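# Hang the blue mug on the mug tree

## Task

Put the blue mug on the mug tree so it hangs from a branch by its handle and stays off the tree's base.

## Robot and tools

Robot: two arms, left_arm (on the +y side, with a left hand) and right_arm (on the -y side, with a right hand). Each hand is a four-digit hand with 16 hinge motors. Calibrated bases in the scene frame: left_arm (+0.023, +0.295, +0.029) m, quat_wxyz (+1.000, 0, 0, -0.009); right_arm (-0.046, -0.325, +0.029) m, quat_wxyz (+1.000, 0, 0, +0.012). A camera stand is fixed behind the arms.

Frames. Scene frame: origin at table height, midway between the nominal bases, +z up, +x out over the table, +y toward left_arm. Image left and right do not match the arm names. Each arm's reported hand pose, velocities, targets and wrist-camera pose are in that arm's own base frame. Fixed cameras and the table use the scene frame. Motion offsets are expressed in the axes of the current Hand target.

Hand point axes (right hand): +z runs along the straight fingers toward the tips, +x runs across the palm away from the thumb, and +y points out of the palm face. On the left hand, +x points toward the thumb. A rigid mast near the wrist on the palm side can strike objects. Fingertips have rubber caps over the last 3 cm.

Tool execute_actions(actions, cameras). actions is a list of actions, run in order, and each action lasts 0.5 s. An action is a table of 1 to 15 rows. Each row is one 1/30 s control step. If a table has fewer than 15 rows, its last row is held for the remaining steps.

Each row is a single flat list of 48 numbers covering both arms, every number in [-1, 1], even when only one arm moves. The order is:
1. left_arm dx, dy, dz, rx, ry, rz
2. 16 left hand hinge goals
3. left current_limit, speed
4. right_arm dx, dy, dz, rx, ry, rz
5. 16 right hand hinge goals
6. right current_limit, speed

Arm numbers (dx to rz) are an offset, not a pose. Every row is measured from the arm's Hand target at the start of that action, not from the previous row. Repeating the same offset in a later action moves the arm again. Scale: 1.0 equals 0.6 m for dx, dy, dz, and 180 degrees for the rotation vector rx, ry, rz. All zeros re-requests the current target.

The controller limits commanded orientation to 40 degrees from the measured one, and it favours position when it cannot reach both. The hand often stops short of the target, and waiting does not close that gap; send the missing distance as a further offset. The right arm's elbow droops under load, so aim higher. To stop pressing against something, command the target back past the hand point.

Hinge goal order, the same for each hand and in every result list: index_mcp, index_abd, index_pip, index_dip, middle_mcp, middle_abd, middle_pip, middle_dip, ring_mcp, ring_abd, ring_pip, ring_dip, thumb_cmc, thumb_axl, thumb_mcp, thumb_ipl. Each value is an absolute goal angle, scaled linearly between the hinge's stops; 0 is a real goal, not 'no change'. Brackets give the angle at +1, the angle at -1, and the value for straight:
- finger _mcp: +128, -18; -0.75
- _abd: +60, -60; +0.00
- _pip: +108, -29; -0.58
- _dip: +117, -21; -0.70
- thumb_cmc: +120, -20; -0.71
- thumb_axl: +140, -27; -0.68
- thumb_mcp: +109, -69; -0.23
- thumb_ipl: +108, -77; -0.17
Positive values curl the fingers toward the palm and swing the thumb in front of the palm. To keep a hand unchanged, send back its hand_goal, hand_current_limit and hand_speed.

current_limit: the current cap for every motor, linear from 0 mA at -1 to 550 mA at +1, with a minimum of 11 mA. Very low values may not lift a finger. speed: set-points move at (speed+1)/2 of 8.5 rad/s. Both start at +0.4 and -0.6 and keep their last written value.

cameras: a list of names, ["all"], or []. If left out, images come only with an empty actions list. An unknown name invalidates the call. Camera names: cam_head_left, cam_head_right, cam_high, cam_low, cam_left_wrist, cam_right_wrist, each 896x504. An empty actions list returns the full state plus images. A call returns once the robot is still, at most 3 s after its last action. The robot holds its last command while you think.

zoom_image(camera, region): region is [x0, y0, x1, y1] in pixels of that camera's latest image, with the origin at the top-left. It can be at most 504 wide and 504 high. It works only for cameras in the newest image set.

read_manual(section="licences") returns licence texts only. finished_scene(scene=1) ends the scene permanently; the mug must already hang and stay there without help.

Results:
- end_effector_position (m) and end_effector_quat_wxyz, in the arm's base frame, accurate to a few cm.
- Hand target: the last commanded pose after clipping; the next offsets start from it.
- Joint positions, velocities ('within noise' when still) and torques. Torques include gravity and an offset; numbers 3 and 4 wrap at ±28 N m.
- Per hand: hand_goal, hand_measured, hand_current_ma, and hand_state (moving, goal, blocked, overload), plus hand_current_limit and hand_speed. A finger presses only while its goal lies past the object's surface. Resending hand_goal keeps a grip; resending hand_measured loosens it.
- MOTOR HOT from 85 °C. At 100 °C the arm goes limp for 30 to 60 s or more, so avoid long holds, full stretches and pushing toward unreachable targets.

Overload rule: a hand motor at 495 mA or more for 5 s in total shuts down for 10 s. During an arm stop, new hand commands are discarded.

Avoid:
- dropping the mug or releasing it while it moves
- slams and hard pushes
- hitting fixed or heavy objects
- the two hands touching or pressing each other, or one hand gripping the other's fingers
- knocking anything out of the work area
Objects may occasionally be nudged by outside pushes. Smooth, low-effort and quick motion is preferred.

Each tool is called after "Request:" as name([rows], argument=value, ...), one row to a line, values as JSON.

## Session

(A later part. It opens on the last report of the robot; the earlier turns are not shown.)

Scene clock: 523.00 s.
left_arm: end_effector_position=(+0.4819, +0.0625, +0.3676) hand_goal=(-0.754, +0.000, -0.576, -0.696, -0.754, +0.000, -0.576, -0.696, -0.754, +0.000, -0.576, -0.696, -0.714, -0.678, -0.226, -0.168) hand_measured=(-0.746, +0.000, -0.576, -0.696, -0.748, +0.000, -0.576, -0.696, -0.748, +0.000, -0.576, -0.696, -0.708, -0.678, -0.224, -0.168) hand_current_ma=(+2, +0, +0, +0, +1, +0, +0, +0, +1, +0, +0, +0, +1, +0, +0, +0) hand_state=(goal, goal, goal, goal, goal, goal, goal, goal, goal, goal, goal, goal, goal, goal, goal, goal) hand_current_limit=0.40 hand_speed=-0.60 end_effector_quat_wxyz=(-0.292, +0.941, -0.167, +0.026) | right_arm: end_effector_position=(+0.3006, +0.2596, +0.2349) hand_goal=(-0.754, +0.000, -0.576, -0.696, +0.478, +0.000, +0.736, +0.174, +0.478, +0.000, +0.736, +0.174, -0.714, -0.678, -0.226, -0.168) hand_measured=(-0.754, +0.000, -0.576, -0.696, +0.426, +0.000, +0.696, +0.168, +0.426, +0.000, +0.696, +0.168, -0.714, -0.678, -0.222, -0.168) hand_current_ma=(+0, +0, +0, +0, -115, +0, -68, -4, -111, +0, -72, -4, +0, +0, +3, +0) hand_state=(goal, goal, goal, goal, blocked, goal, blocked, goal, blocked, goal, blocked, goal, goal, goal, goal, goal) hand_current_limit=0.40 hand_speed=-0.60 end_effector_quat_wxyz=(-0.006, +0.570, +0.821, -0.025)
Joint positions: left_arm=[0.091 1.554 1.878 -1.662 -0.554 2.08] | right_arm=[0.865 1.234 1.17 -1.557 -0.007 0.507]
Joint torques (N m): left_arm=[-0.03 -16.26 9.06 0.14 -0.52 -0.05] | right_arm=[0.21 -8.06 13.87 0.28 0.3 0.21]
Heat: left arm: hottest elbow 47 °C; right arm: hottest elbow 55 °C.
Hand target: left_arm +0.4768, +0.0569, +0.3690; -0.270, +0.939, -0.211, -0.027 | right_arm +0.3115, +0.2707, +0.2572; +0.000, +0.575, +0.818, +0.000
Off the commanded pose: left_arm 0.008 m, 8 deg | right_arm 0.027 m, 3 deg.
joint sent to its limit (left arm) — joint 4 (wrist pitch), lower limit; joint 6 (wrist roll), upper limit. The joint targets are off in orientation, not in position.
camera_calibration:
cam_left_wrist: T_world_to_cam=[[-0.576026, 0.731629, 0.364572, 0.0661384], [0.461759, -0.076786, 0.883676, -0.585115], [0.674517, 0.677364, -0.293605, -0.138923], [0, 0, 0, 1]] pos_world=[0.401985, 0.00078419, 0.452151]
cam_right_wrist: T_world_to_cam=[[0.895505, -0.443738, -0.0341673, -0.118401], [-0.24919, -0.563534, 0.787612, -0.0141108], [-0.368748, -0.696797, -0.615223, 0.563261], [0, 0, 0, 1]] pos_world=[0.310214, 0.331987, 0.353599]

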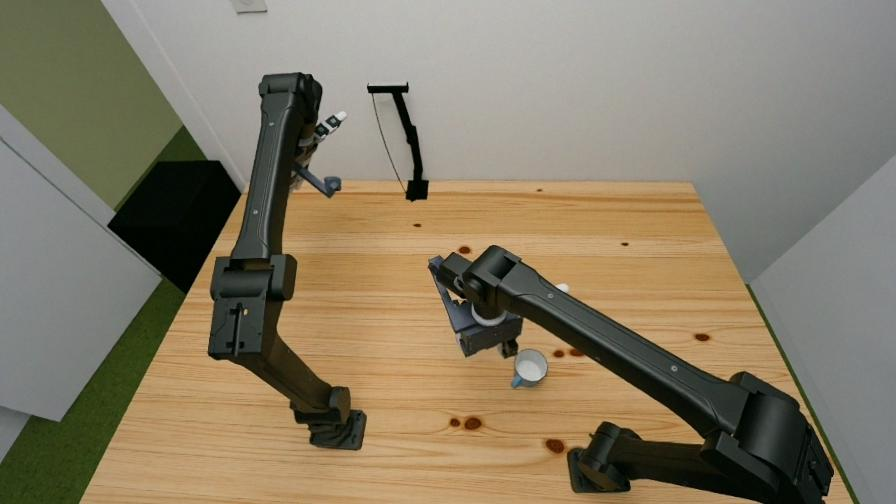

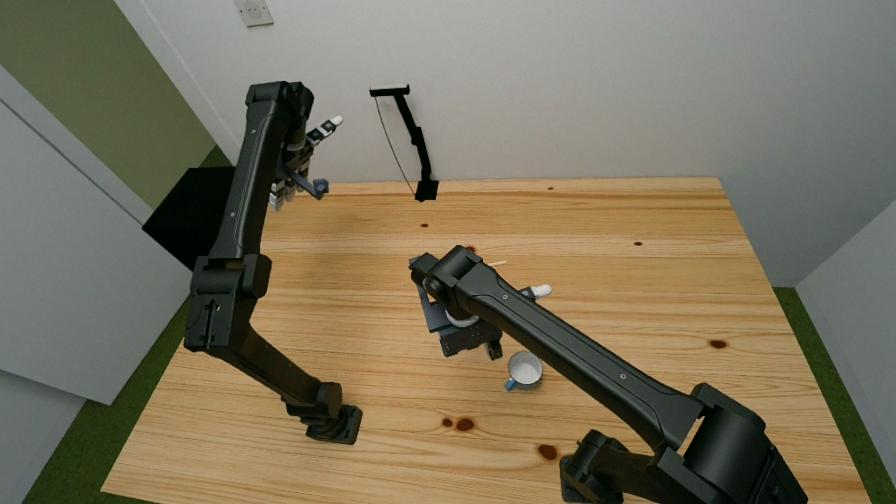

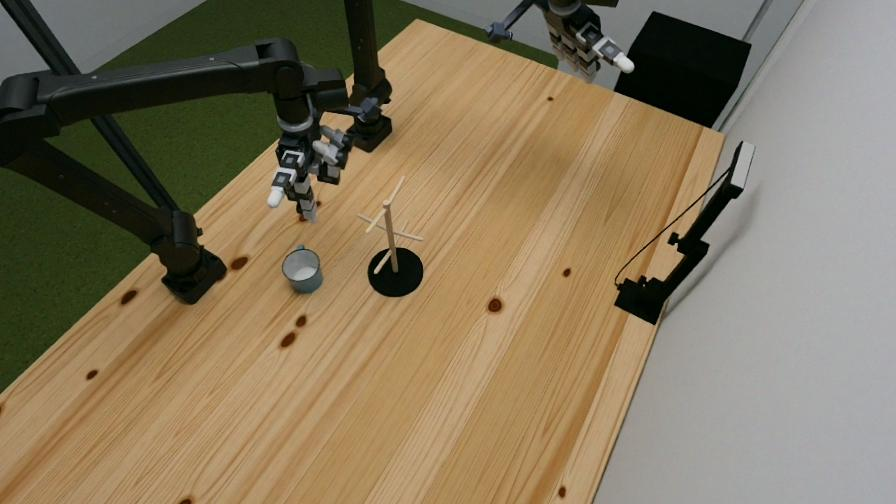

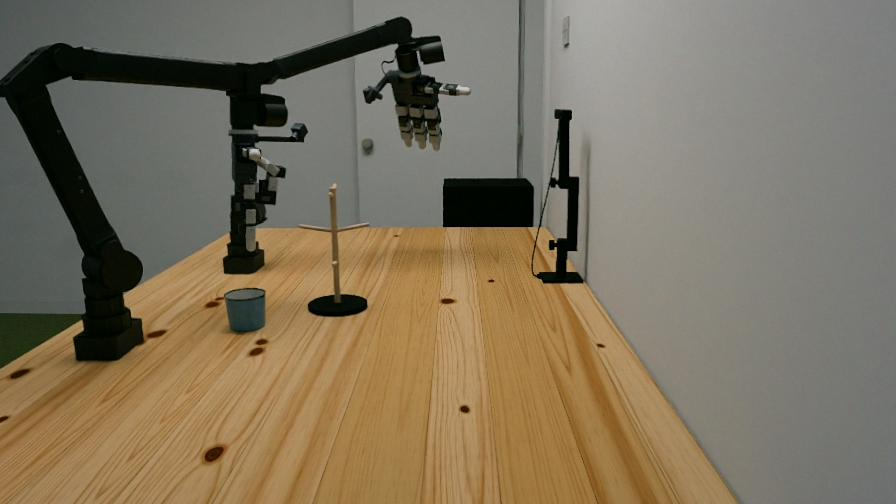

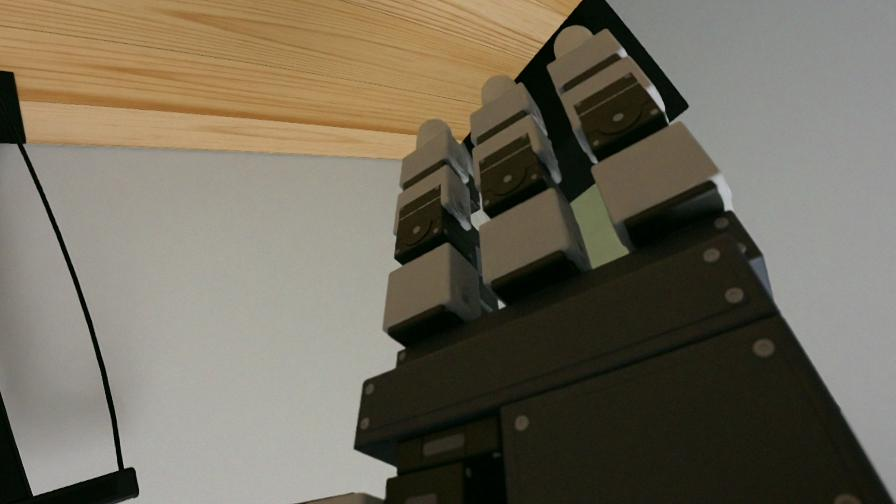

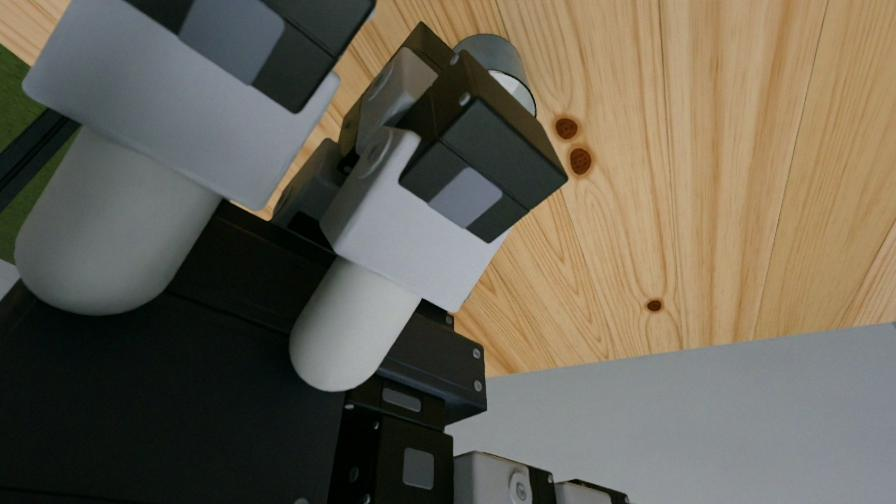

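Request:
execute_actions([
  [[0,0,0,0,0,0,-0.754,0,-0.576,-0.696,-0.754,0,-0.576,-0.696,-0.754,0,-0.576,-0.696,-0.714,-0.678,-0.226,-0.168,0.4,-0.6,-0.0127,-0.0036,0.08,0,0,0,-0.754,0,-0.576,-0.696,0.479,0,0.737,0.174,0.479,0,0.737,0.174,-0.714,-0.678,-0.226,-0.168,0.4,-0.6]],
  [[0,0,0,0,0,0,-0.754,0,-0.576,-0.696,-0.754,0,-0.576,-0.696,-0.754,0,-0.576,-0.696,-0.714,-0.678,-0.226,-0.168,0.4,-0.6,-0.0127,-0.0036,0.07,0,0,0,-0.754,0,-0.576,-0.696,0.479,0,0.737,0.174,0.479,0,0.737,0.174,-0.714,-0.678,-0.226,-0.168,0.4,-0.6]],
], cameras=["cam_low", "cam_high", "cam_head_left"])

Scene clock: 562.27 s.
left_arm: end_effector_position=(+0.4819, +0.0625, +0.3676) hand_goal=(-0.754, +0.000, -0.576, -0.696, -0.754, +0.000, -0.576, -0.696, -0.754, +0.000, -0.576, -0.696, -0.714, -0.678, -0.226, -0.168) hand_measured=(-0.746, +0.000, -0.576, -0.696, -0.748, +0.000, -0.576, -0.696, -0.748, +0.000, -0.576, -0.696, -0.708, -0.678, -0.224, -0.168) hand_current_ma=(+2, +0, +0, +0, +1, +0, +0, +0, +1, +0, +0, +0, +1, +0, +0, +0) hand_state=(goal, goal, goal, goal, goal, goal, goal, goal, goal, goal, goal, goal, goal, goal, goal, goal) hand_current_limit=0.40 hand_speed=-0.60 end_effector_quat_wxyz=(-0.292, +0.941, -0.167, +0.026) | right_arm: end_effector_position=(+0.3054, +0.2543, +0.1663) hand_goal=(-0.754, +0.000, -0.576, -0.696, +0.478, +0.000, +0.736, +0.174, +0.478, +0.000, +0.736, +0.174, -0.714, -0.678, -0.226, -0.168) hand_measured=(-0.754, +0.000, -0.576, -0.696, +0.426, +0.000, +0.696, +0.168, +0.426, +0.000, +0.696, +0.168, -0.714, -0.678, -0.222, -0.168) hand_current_ma=(+0, +0, +0, +0, -115, +0, -68, -4, -111, +0, -72, -4, +0, +0, +3, +0) hand_state=(goal, goal, goal, goal, blocked, goal, blocked, goal, blocked, goal, blocked, goal, goal, goal, goal, goal) hand_current_limit=0.40 hand_speed=-0.60 end_effector_quat_wxyz=(-0.003, +0.576, +0.818, -0.006)
Joint positions: left_arm=[0.091 1.554 1.878 -1.662 -0.554 2.08] | right_arm=[0.848 1.239 0.985 -1.33 -0.004 0.503]
Joint torques (N m): left_arm=[0.03 -16.26 9.06 0.14 -0.52 -0.05] | right_arm=[-1.08 -7.41 9.72 0.66 0.28 -0.11]
Heat: left arm: hottest elbow 47 °C; right arm: hottest elbow 56 °C.
Hand target: left_arm +0.4768, +0.0569, +0.3690; -0.270, +0.939, -0.211, -0.027 | right_arm +0.3124, +0.2551, +0.1671; +0.000, +0.575, +0.818, +0.000
Off the commanded pose: left_arm 0.008 m, 8 deg | right_arm 0.007 m, 1 deg.
joint sent to its limit (left arm) — joint 4 (wrist pitch), lower limit; joint 6 (wrist roll), upper limit. The joint targets are off in orientation, not in position.
Images, in order (width x height): cam_head_left 896x504, cam_high 896x504, cam_low 896x504.

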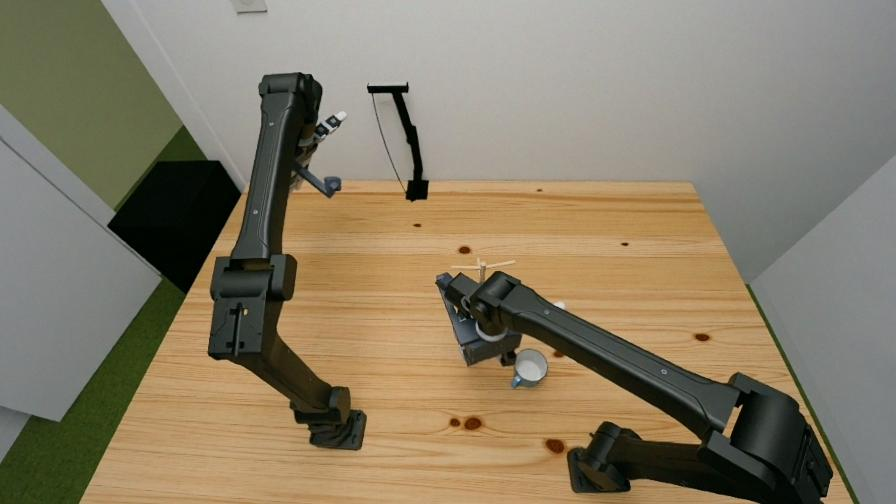

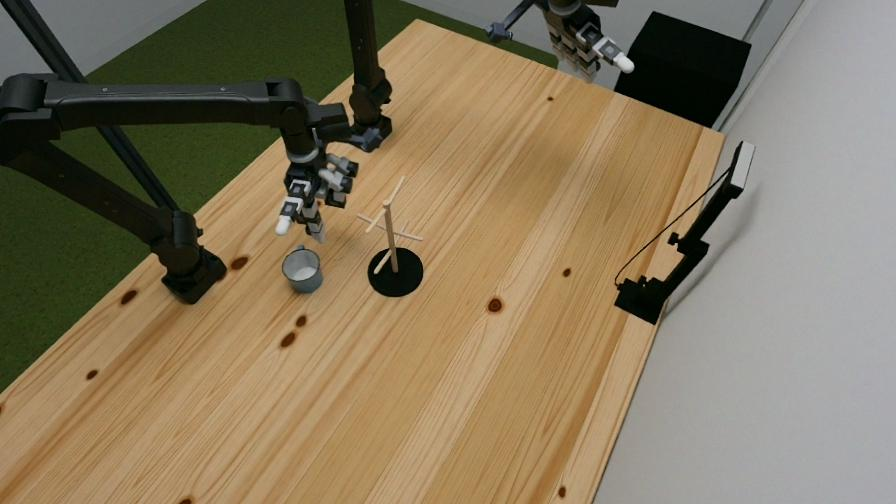

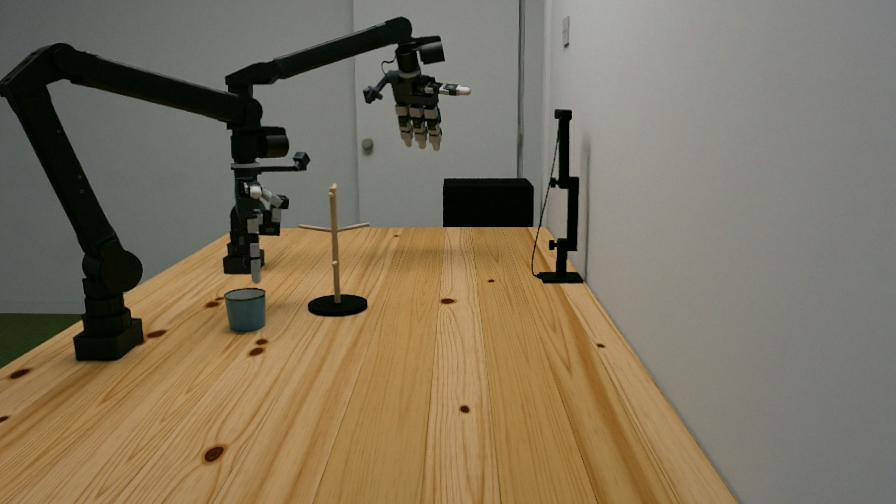

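Request:
execute_actions([
  [[0,0,0,0,0,0,-0.754,0,-0.576,-0.696,-0.754,0,-0.576,-0.696,-0.754,0,-0.576,-0.696,-0.714,-0.678,-0.226,-0.168,0.4,-0.6,-0.0223,-0.0168,0.0567,0,0,0,-0.754,0,-0.576,-0.696,0.479,0,0.737,0.174,0.479,0,0.737,0.174,-0.714,-0.678,-0.226,-0.168,0.4,-0.6]],
], cameras=["cam_low", "cam_high", "cam_head_left"])

Request:
zoom_image(camera="cam_high", region=[240, 160, 380, 310])

Request:
zoom_image(camera="cam_low", region=[200, 200, 320, 350])

Request:
zoom_image(camera="cam_head_left", region=[440, 270, 600, 410])

Scene clock: 569.17 s.
left_arm: end_effector_position=(+0.4819, +0.0625, +0.3676) hand_goal=(-0.754, +0.000, -0.576, -0.696, -0.754, +0.000, -0.576, -0.696, -0.754, +0.000, -0.576, -0.696, -0.714, -0.678, -0.226, -0.168) hand_measured=(-0.746, +0.000, -0.576, -0.696, -0.748, +0.000, -0.576, -0.696, -0.748, +0.000, -0.576, -0.696, -0.708, -0.678, -0.224, -0.168) hand_current_ma=(+2, +0, +0, +0, +1, +0, +0, +0, +1, +0, +0, +0, +1, +0, +0, +0) hand_state=(goal, goal, goal, goal, goal, goal, goal, goal, goal, goal, goal, goal, goal, goal, goal, goal) hand_current_limit=0.40 hand_speed=-0.60 end_effector_quat_wxyz=(-0.292, +0.941, -0.167, +0.026) | right_arm: end_effector_position=(+0.3011, +0.2393, +0.1297) hand_goal=(-0.754, +0.000, -0.576, -0.696, +0.478, +0.000, +0.736, +0.174, +0.478, +0.000, +0.736, +0.174, -0.714, -0.678, -0.226, -0.168) hand_measured=(-0.752, +0.004, -0.576, -0.696, +0.426, +0.000, +0.696, +0.168, +0.426, +0.000, +0.696, +0.168, -0.714, -0.678, -0.222, -0.168) hand_current_ma=(+1, +2, +0, +0, -115, +0, -68, -4, -111, +0, -72, -4, +0, +0, +3, +0) hand_state=(goal, goal, goal, goal, blocked, goal, blocked, goal, blocked, goal, blocked, goal, goal, goal, goal, goal) hand_current_limit=0.40 hand_speed=-0.60 end_effector_quat_wxyz=(-0.003, +0.575, +0.818, -0.010)
Joint positions: left_arm=[0.091 1.554 1.878 -1.662 -0.554 2.08] | right_arm=[0.826 1.237 0.884 -1.239 -0.004 0.482]
Joint torques (N m): left_arm=[0.03 -16.26 9.05 0.14 -0.52 -0.05] | right_arm=[-1.32 -8.18 9.37 0.64 0.29 -0.09]
Heat: left arm: hottest elbow 47 °C; right arm: hottest elbow 56 °C.
Hand target: left_arm +0.4768, +0.0569, +0.3690; -0.270, +0.939, -0.211, -0.027 | right_arm +0.3076, +0.2389, +0.1332; +0.000, +0.575, +0.818, +0.000
Off the commanded pose: left_arm 0.008 m, 8 deg | right_arm 0.007 m, 1 deg.
joint sent to its limit (left arm) — joint 4 (wrist pitch), lower limit; joint 6 (wrist roll), upper limit. The joint targets are off in orientation, not in position.
Images, in order (width x height): cam_head_left 896x504, cam_high 896x504, cam_low 896x504.

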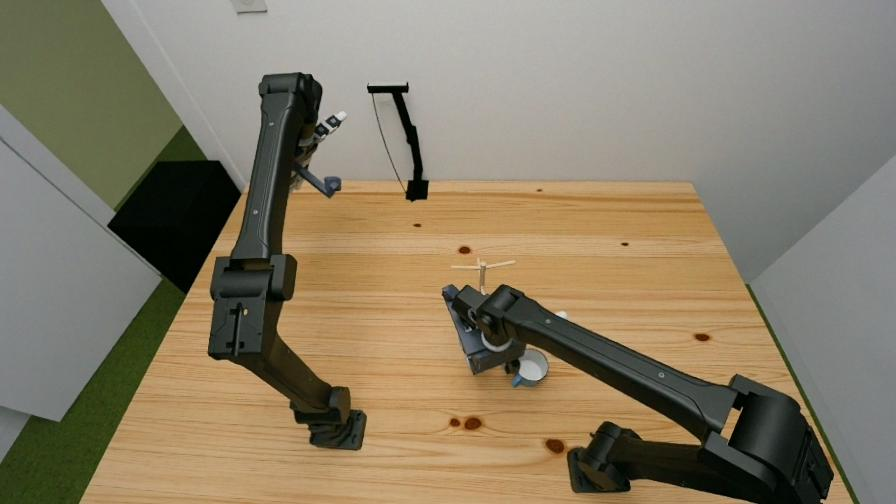

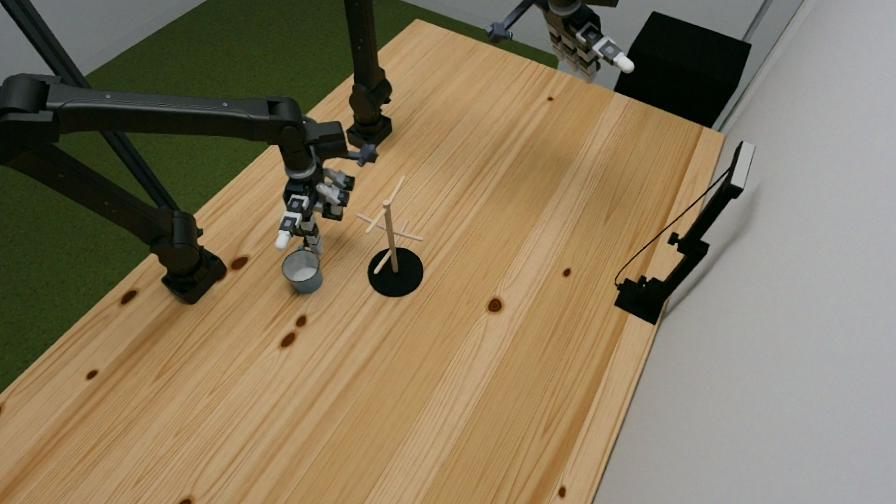

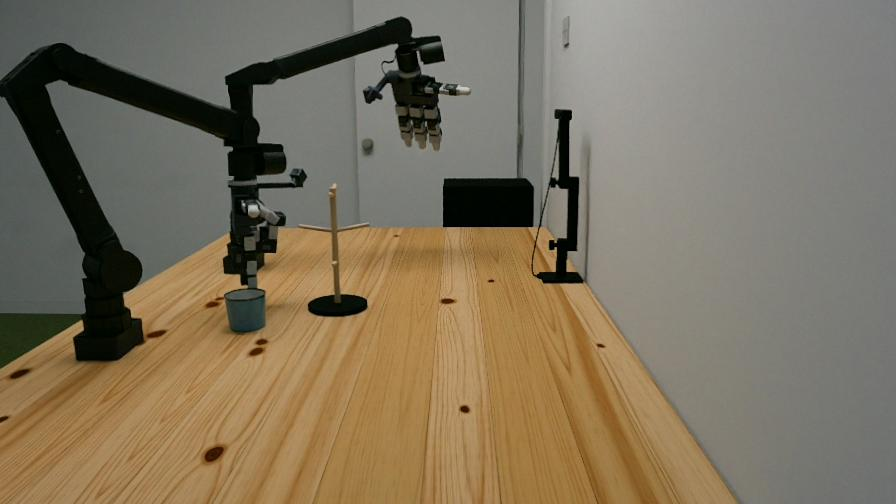

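Scaled by 3.360 from the camera's 896x504 image, which has a finer 1280x720 frame.

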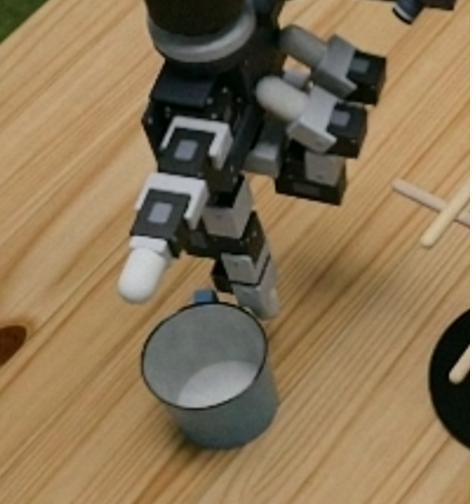

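Scaled by 3.360 from the camera's 896x504 image, which has a finer 1280x720 frame.

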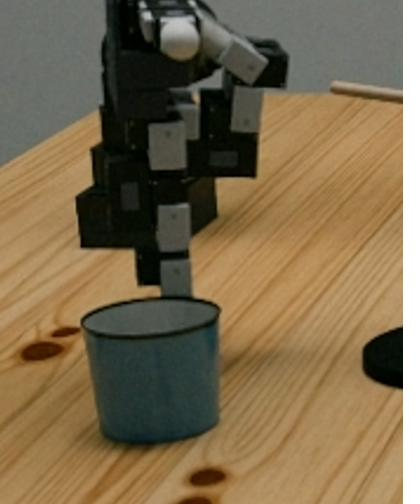

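Scaled by 3.150 from the camera's 896x504 image, which has a finer 1280x720 frame.

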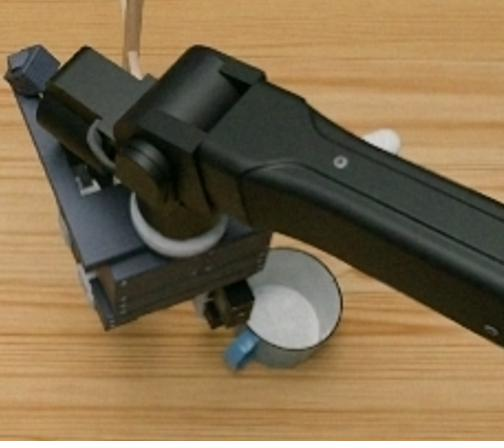

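Request:
execute_actions([
  [[0,0,0,0,0,0,-0.754,0,-0.576,-0.696,-0.754,0,-0.576,-0.696,-0.754,0,-0.576,-0.696,-0.714,-0.678,-0.226,-0.168,0.4,-0.6,-0.0005,-0.0392,0,0,0,0,-0.754,0,-0.576,-0.696,0.479,0,0.737,0.174,0.479,0,0.737,0.174,-0.714,-0.678,-0.226,-0.168,0.4,-0.6]],
  [[0,0,0,0,0,0,-0.754,0,-0.576,-0.696,-0.754,0,-0.576,-0.696,-0.754,0,-0.576,-0.696,-0.714,-0.678,-0.226,-0.168,0.4,-0.6,-0.0032,-0.0222,0,0,0,0,-0.754,0,-0.576,-0.696,0.479,0,0.737,0.174,0.479,0,0.737,0.174,-0.714,-0.678,-0.226,-0.168,0.4,-0.6]],
  [[0,0,0,0,0,0,-0.754,0,-0.576,-0.696,-0.754,0,-0.576,-0.696,-0.754,0,-0.576,-0.696,-0.714,-0.678,-0.226,-0.168,0.4,-0.6,-0.014,-0.0308,0,0,0,0,-0.754,0,-0.576,-0.696,0.479,0,0.737,0.174,0.479,0,0.737,0.174,-0.714,-0.678,-0.226,-0.168,0.4,-0.6]],
], cameras=["cam_low", "cam_high", "cam_head_left"])

Request:
zoom_image(camera="cam_high", region=[240, 160, 380, 310])

Request:
zoom_image(camera="cam_head_left", region=[440, 270, 600, 410])

Scene clock: 581.30 s.
left_arm: end_effector_position=(+0.4819, +0.0625, +0.3676) hand_goal=(-0.754, +0.000, -0.576, -0.696, -0.754, +0.000, -0.576, -0.696, -0.754, +0.000, -0.576, -0.696, -0.714, -0.678, -0.226, -0.168) hand_measured=(-0.746, +0.000, -0.576, -0.696, -0.748, +0.000, -0.576, -0.696, -0.748, +0.000, -0.576, -0.696, -0.708, -0.678, -0.224, -0.168) hand_current_ma=(+2, +0, +0, +0, +1, +0, +0, +0, +1, +0, +0, +0, +1, +0, +0, +0) hand_state=(goal, goal, goal, goal, goal, goal, goal, goal, goal, goal, goal, goal, goal, goal, goal, goal) hand_current_limit=0.40 hand_speed=-0.60 end_effector_quat_wxyz=(-0.292, +0.941, -0.167, +0.026) | right_arm: end_effector_position=(+0.2642, +0.2122, +0.1325) hand_goal=(-0.754, +0.000, -0.576, -0.696, +0.478, +0.000, +0.736, +0.174, +0.478, +0.000, +0.736, +0.174, -0.714, -0.678, -0.226, -0.168) hand_measured=(-0.748, +0.012, -0.574, -0.696, +0.426, +0.000, +0.696, +0.168, +0.426, +0.000, +0.696, +0.168, -0.714, -0.678, -0.222, -0.168) hand_current_ma=(+4, +9, +1, +0, -115, +0, -68, -4, -111, +0, -72, -4, +0, +0, +3, +0) hand_state=(goal, goal, goal, goal, blocked, goal, blocked, goal, blocked, goal, blocked, goal, goal, goal, goal, goal) hand_current_limit=0.40 hand_speed=-0.60 end_effector_quat_wxyz=(-0.002, +0.573, +0.819, +0.005)
Joint positions: left_arm=[0.091 1.554 1.878 -1.662 -0.554 2.08] | right_arm=[0.857 1.083 0.771 -1.25 -0.004 0.508]
Joint torques (N m): left_arm=[-0.03 -16.26 9.05 0.14 -0.52 -0.05] | right_arm=[1.03 -6.12 9.07 -0.16 0.23 0.21]
Heat: left arm: hottest elbow 47 °C; right arm: hottest elbow 55 °C.
Hand target: left_arm +0.4768, +0.0569, +0.3690; -0.270, +0.939, -0.211, -0.027 | right_arm +0.2590, +0.2103, +0.1332; -0.001, +0.575, +0.818, +0.000
Off the commanded pose: left_arm 0.008 m, 8 deg | right_arm 0.006 m, 1 deg.
joint sent to its limit (left arm) — joint 4 (wrist pitch), lower limit; joint 6 (wrist roll), upper limit. The joint targets are off in orientation, not in position.
Images, in order (width x height): cam_head_left 896x504, cam_high 896x504, cam_low 896x504.

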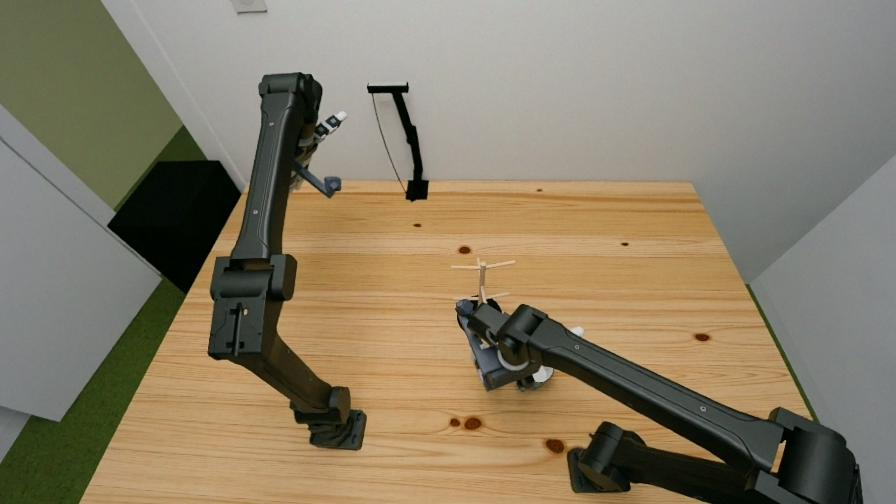

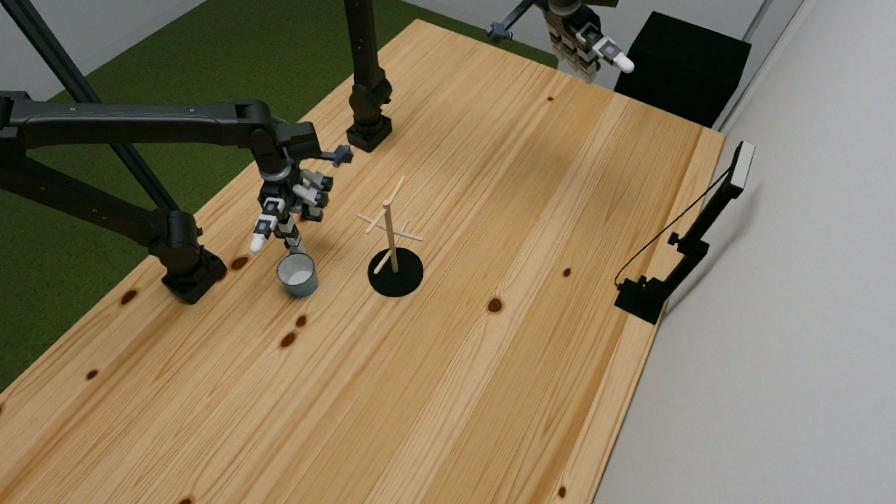

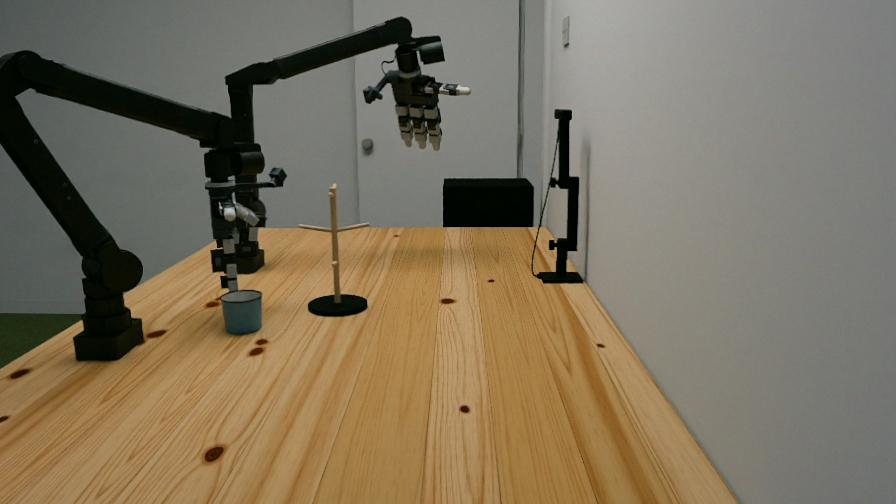

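Scaled by 3.360 from the camera's 896x504 image, which has a finer 1280x720 frame.

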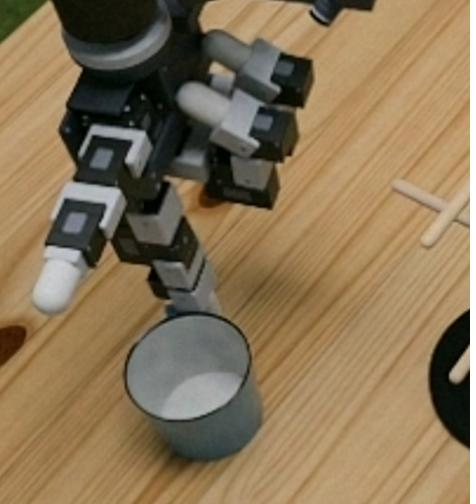

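Scaled by 3.150 from the camera's 896x504 image, which has a finer 1280x720 frame.

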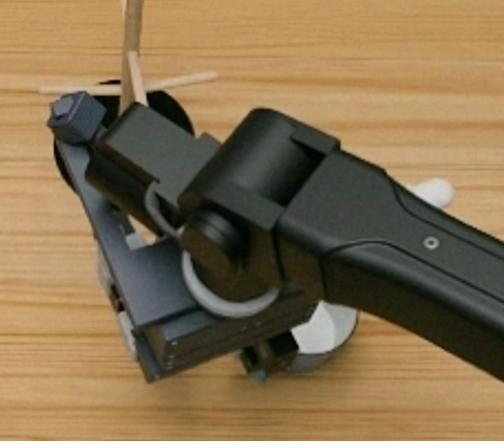

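Request:
execute_actions([
  [[0,0,0,0,0,0,-0.754,0,-0.576,-0.696,-0.754,0,-0.576,-0.696,-0.754,0,-0.576,-0.696,-0.714,-0.678,-0.226,-0.168,0.4,-0.6,-0.0122,-0.0352,0.002,0,0,0,-0.754,0,-0.576,-0.696,0.479,0,0.737,0.174,0.479,0,0.737,0.174,-0.714,-0.678,-0.226,-0.168,0.4,-0.6]],
  [[0,0,0,0,0,0,-0.754,0,-0.576,-0.696,-0.754,0,-0.576,-0.696,-0.754,0,-0.576,-0.696,-0.714,-0.678,-0.226,-0.168,0.4,-0.6,-0.0237,-0.0332,0.002,0,0,0,-0.754,0,-0.576,-0.696,0.479,0,0.737,0.174,0.479,0,0.737,0.174,-0.714,-0.678,-0.226,-0.168,0.4,-0.6]],
], cameras=["cam_low", "cam_high", "cam_head_left", "cam_head_right"])

Request:
zoom_image(camera="cam_high", region=[240, 160, 380, 310])

Request:
zoom_image(camera="cam_head_right", region=[420, 280, 580, 420])

Scene clock: 591.87 s.
left_arm: end_effector_position=(+0.4819, +0.0625, +0.3676) hand_goal=(-0.754, +0.000, -0.576, -0.696, -0.754, +0.000, -0.576, -0.696, -0.754, +0.000, -0.576, -0.696, -0.714, -0.678, -0.226, -0.168) hand_measured=(-0.746, +0.000, -0.576, -0.696, -0.748, +0.000, -0.576, -0.696, -0.748, +0.000, -0.576, -0.696, -0.708, -0.678, -0.224, -0.168) hand_current_ma=(+2, +0, +0, +0, +1, +0, +0, +0, +1, +0, +0, +0, +1, +0, +0, +0) hand_state=(goal, goal, goal, goal, goal, goal, goal, goal, goal, goal, goal, goal, goal, goal, goal, goal) hand_current_limit=0.40 hand_speed=-0.60 end_effector_quat_wxyz=(-0.292, +0.941, -0.167, +0.026) | right_arm: end_effector_position=(+0.2306, +0.1788, +0.1300) hand_goal=(-0.754, +0.000, -0.576, -0.696, +0.478, +0.000, +0.736, +0.174, +0.478, +0.000, +0.736, +0.174, -0.714, -0.678, -0.226, -0.168) hand_measured=(-0.750, +0.008, -0.574, -0.696, +0.426, +0.000, +0.696, +0.168, +0.426, +0.000, +0.696, +0.168, -0.714, -0.678, -0.222, -0.168) hand_current_ma=(+2, +5, +1, +0, -115, +0, -68, -4, -111, +0, -72, -4, +0, +0, +3, +0) hand_state=(goal, goal, goal, goal, blocked, goal, blocked, goal, blocked, goal, blocked, goal, goal, goal, goal, goal) hand_current_limit=0.40 hand_speed=-0.60 end_effector_quat_wxyz=(-0.002, +0.573, +0.819, +0.003)
Joint positions: left_arm=[0.091 1.554 1.878 -1.662 -0.554 2.08] | right_arm=[0.874 0.937 0.676 -1.303 -0.004 0.523]
Joint torques (N m): left_arm=[0.03 -16.32 9.05 0.14 -0.52 -0.05] | right_arm=[-0.03 -4.25 9.29 -0.27 0.24 0.15]
Heat: left arm: hottest elbow 47 °C; right arm: hottest elbow 54 °C.
Hand target: left_arm +0.4768, +0.0569, +0.3690; -0.270, +0.939, -0.211, -0.027 | right_arm +0.2277, +0.1761, +0.1308; +0.000, +0.575, +0.818, +0.000
Off the commanded pose: left_arm 0.008 m, 8 deg | right_arm 0.004 m, 1 deg.
joint sent to its limit (left arm) — joint 4 (wrist pitch), lower limit; joint 6 (wrist roll), upper limit. The joint targets are off in orientation, not in position.
Images, in order (width x height): cam_head_left 896x504, cam_head_right 896x504, cam_high 896x504, cam_low 896x504.

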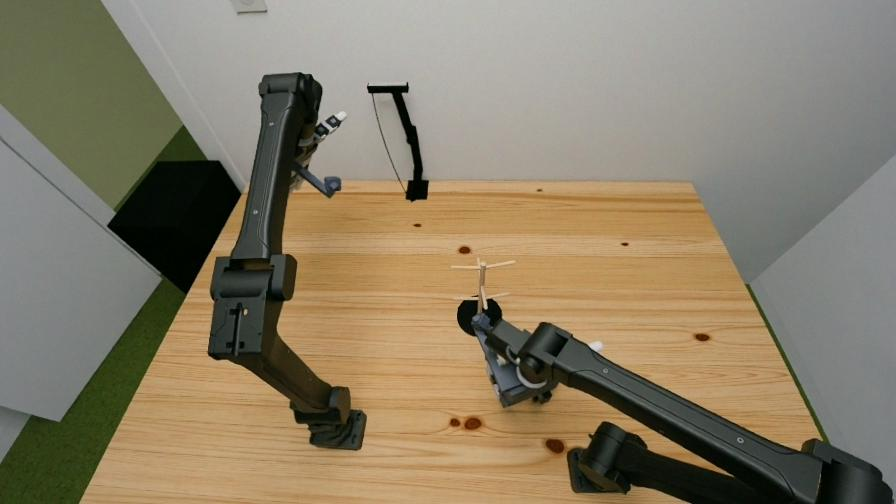

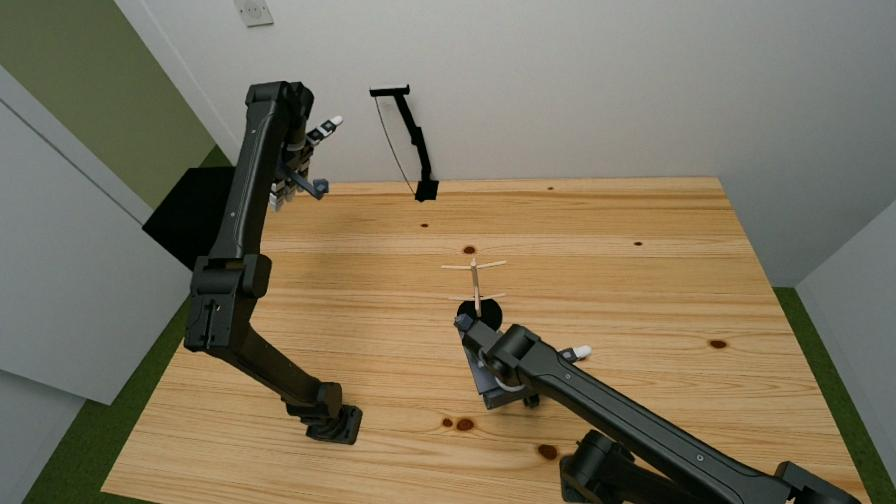

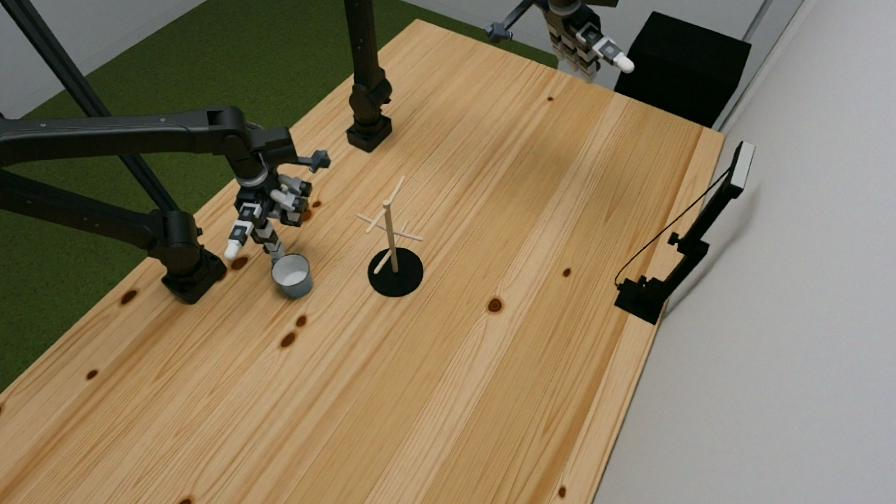

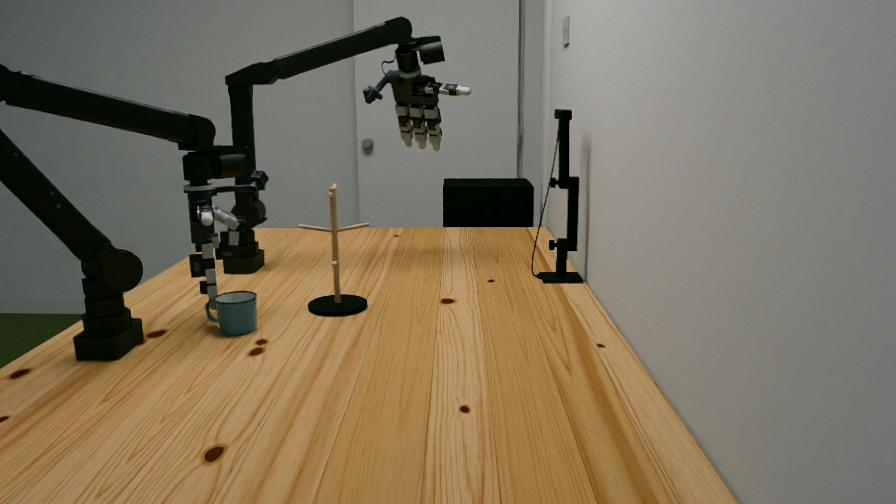

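Scaled by 3.360 from the camera's 896x504 image, which has a finer 1280x720 frame.

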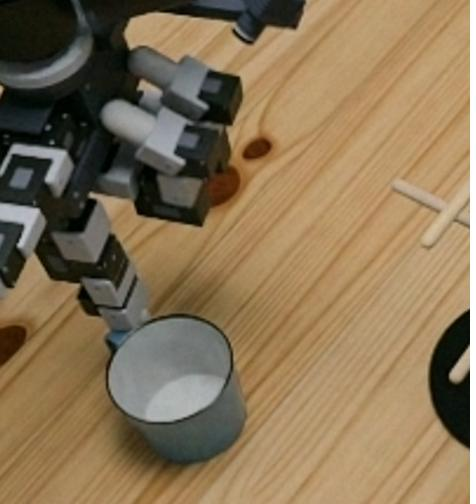

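Scaled by 3.150 from the camera's 896x504 image, which has a finer 1280x720 frame.

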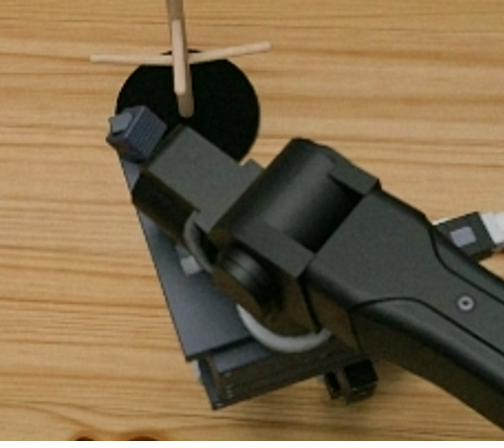

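Request:
zoom_image(camera="cam_low", region=[170, 240, 290, 350])

Scaled by 4.200 from the camera's 896x504 image, which has a finer 1280x720 frame.

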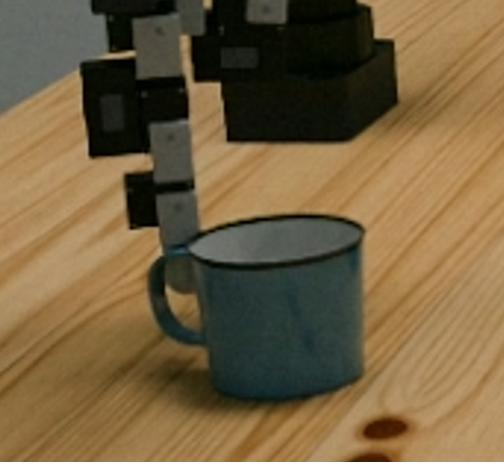

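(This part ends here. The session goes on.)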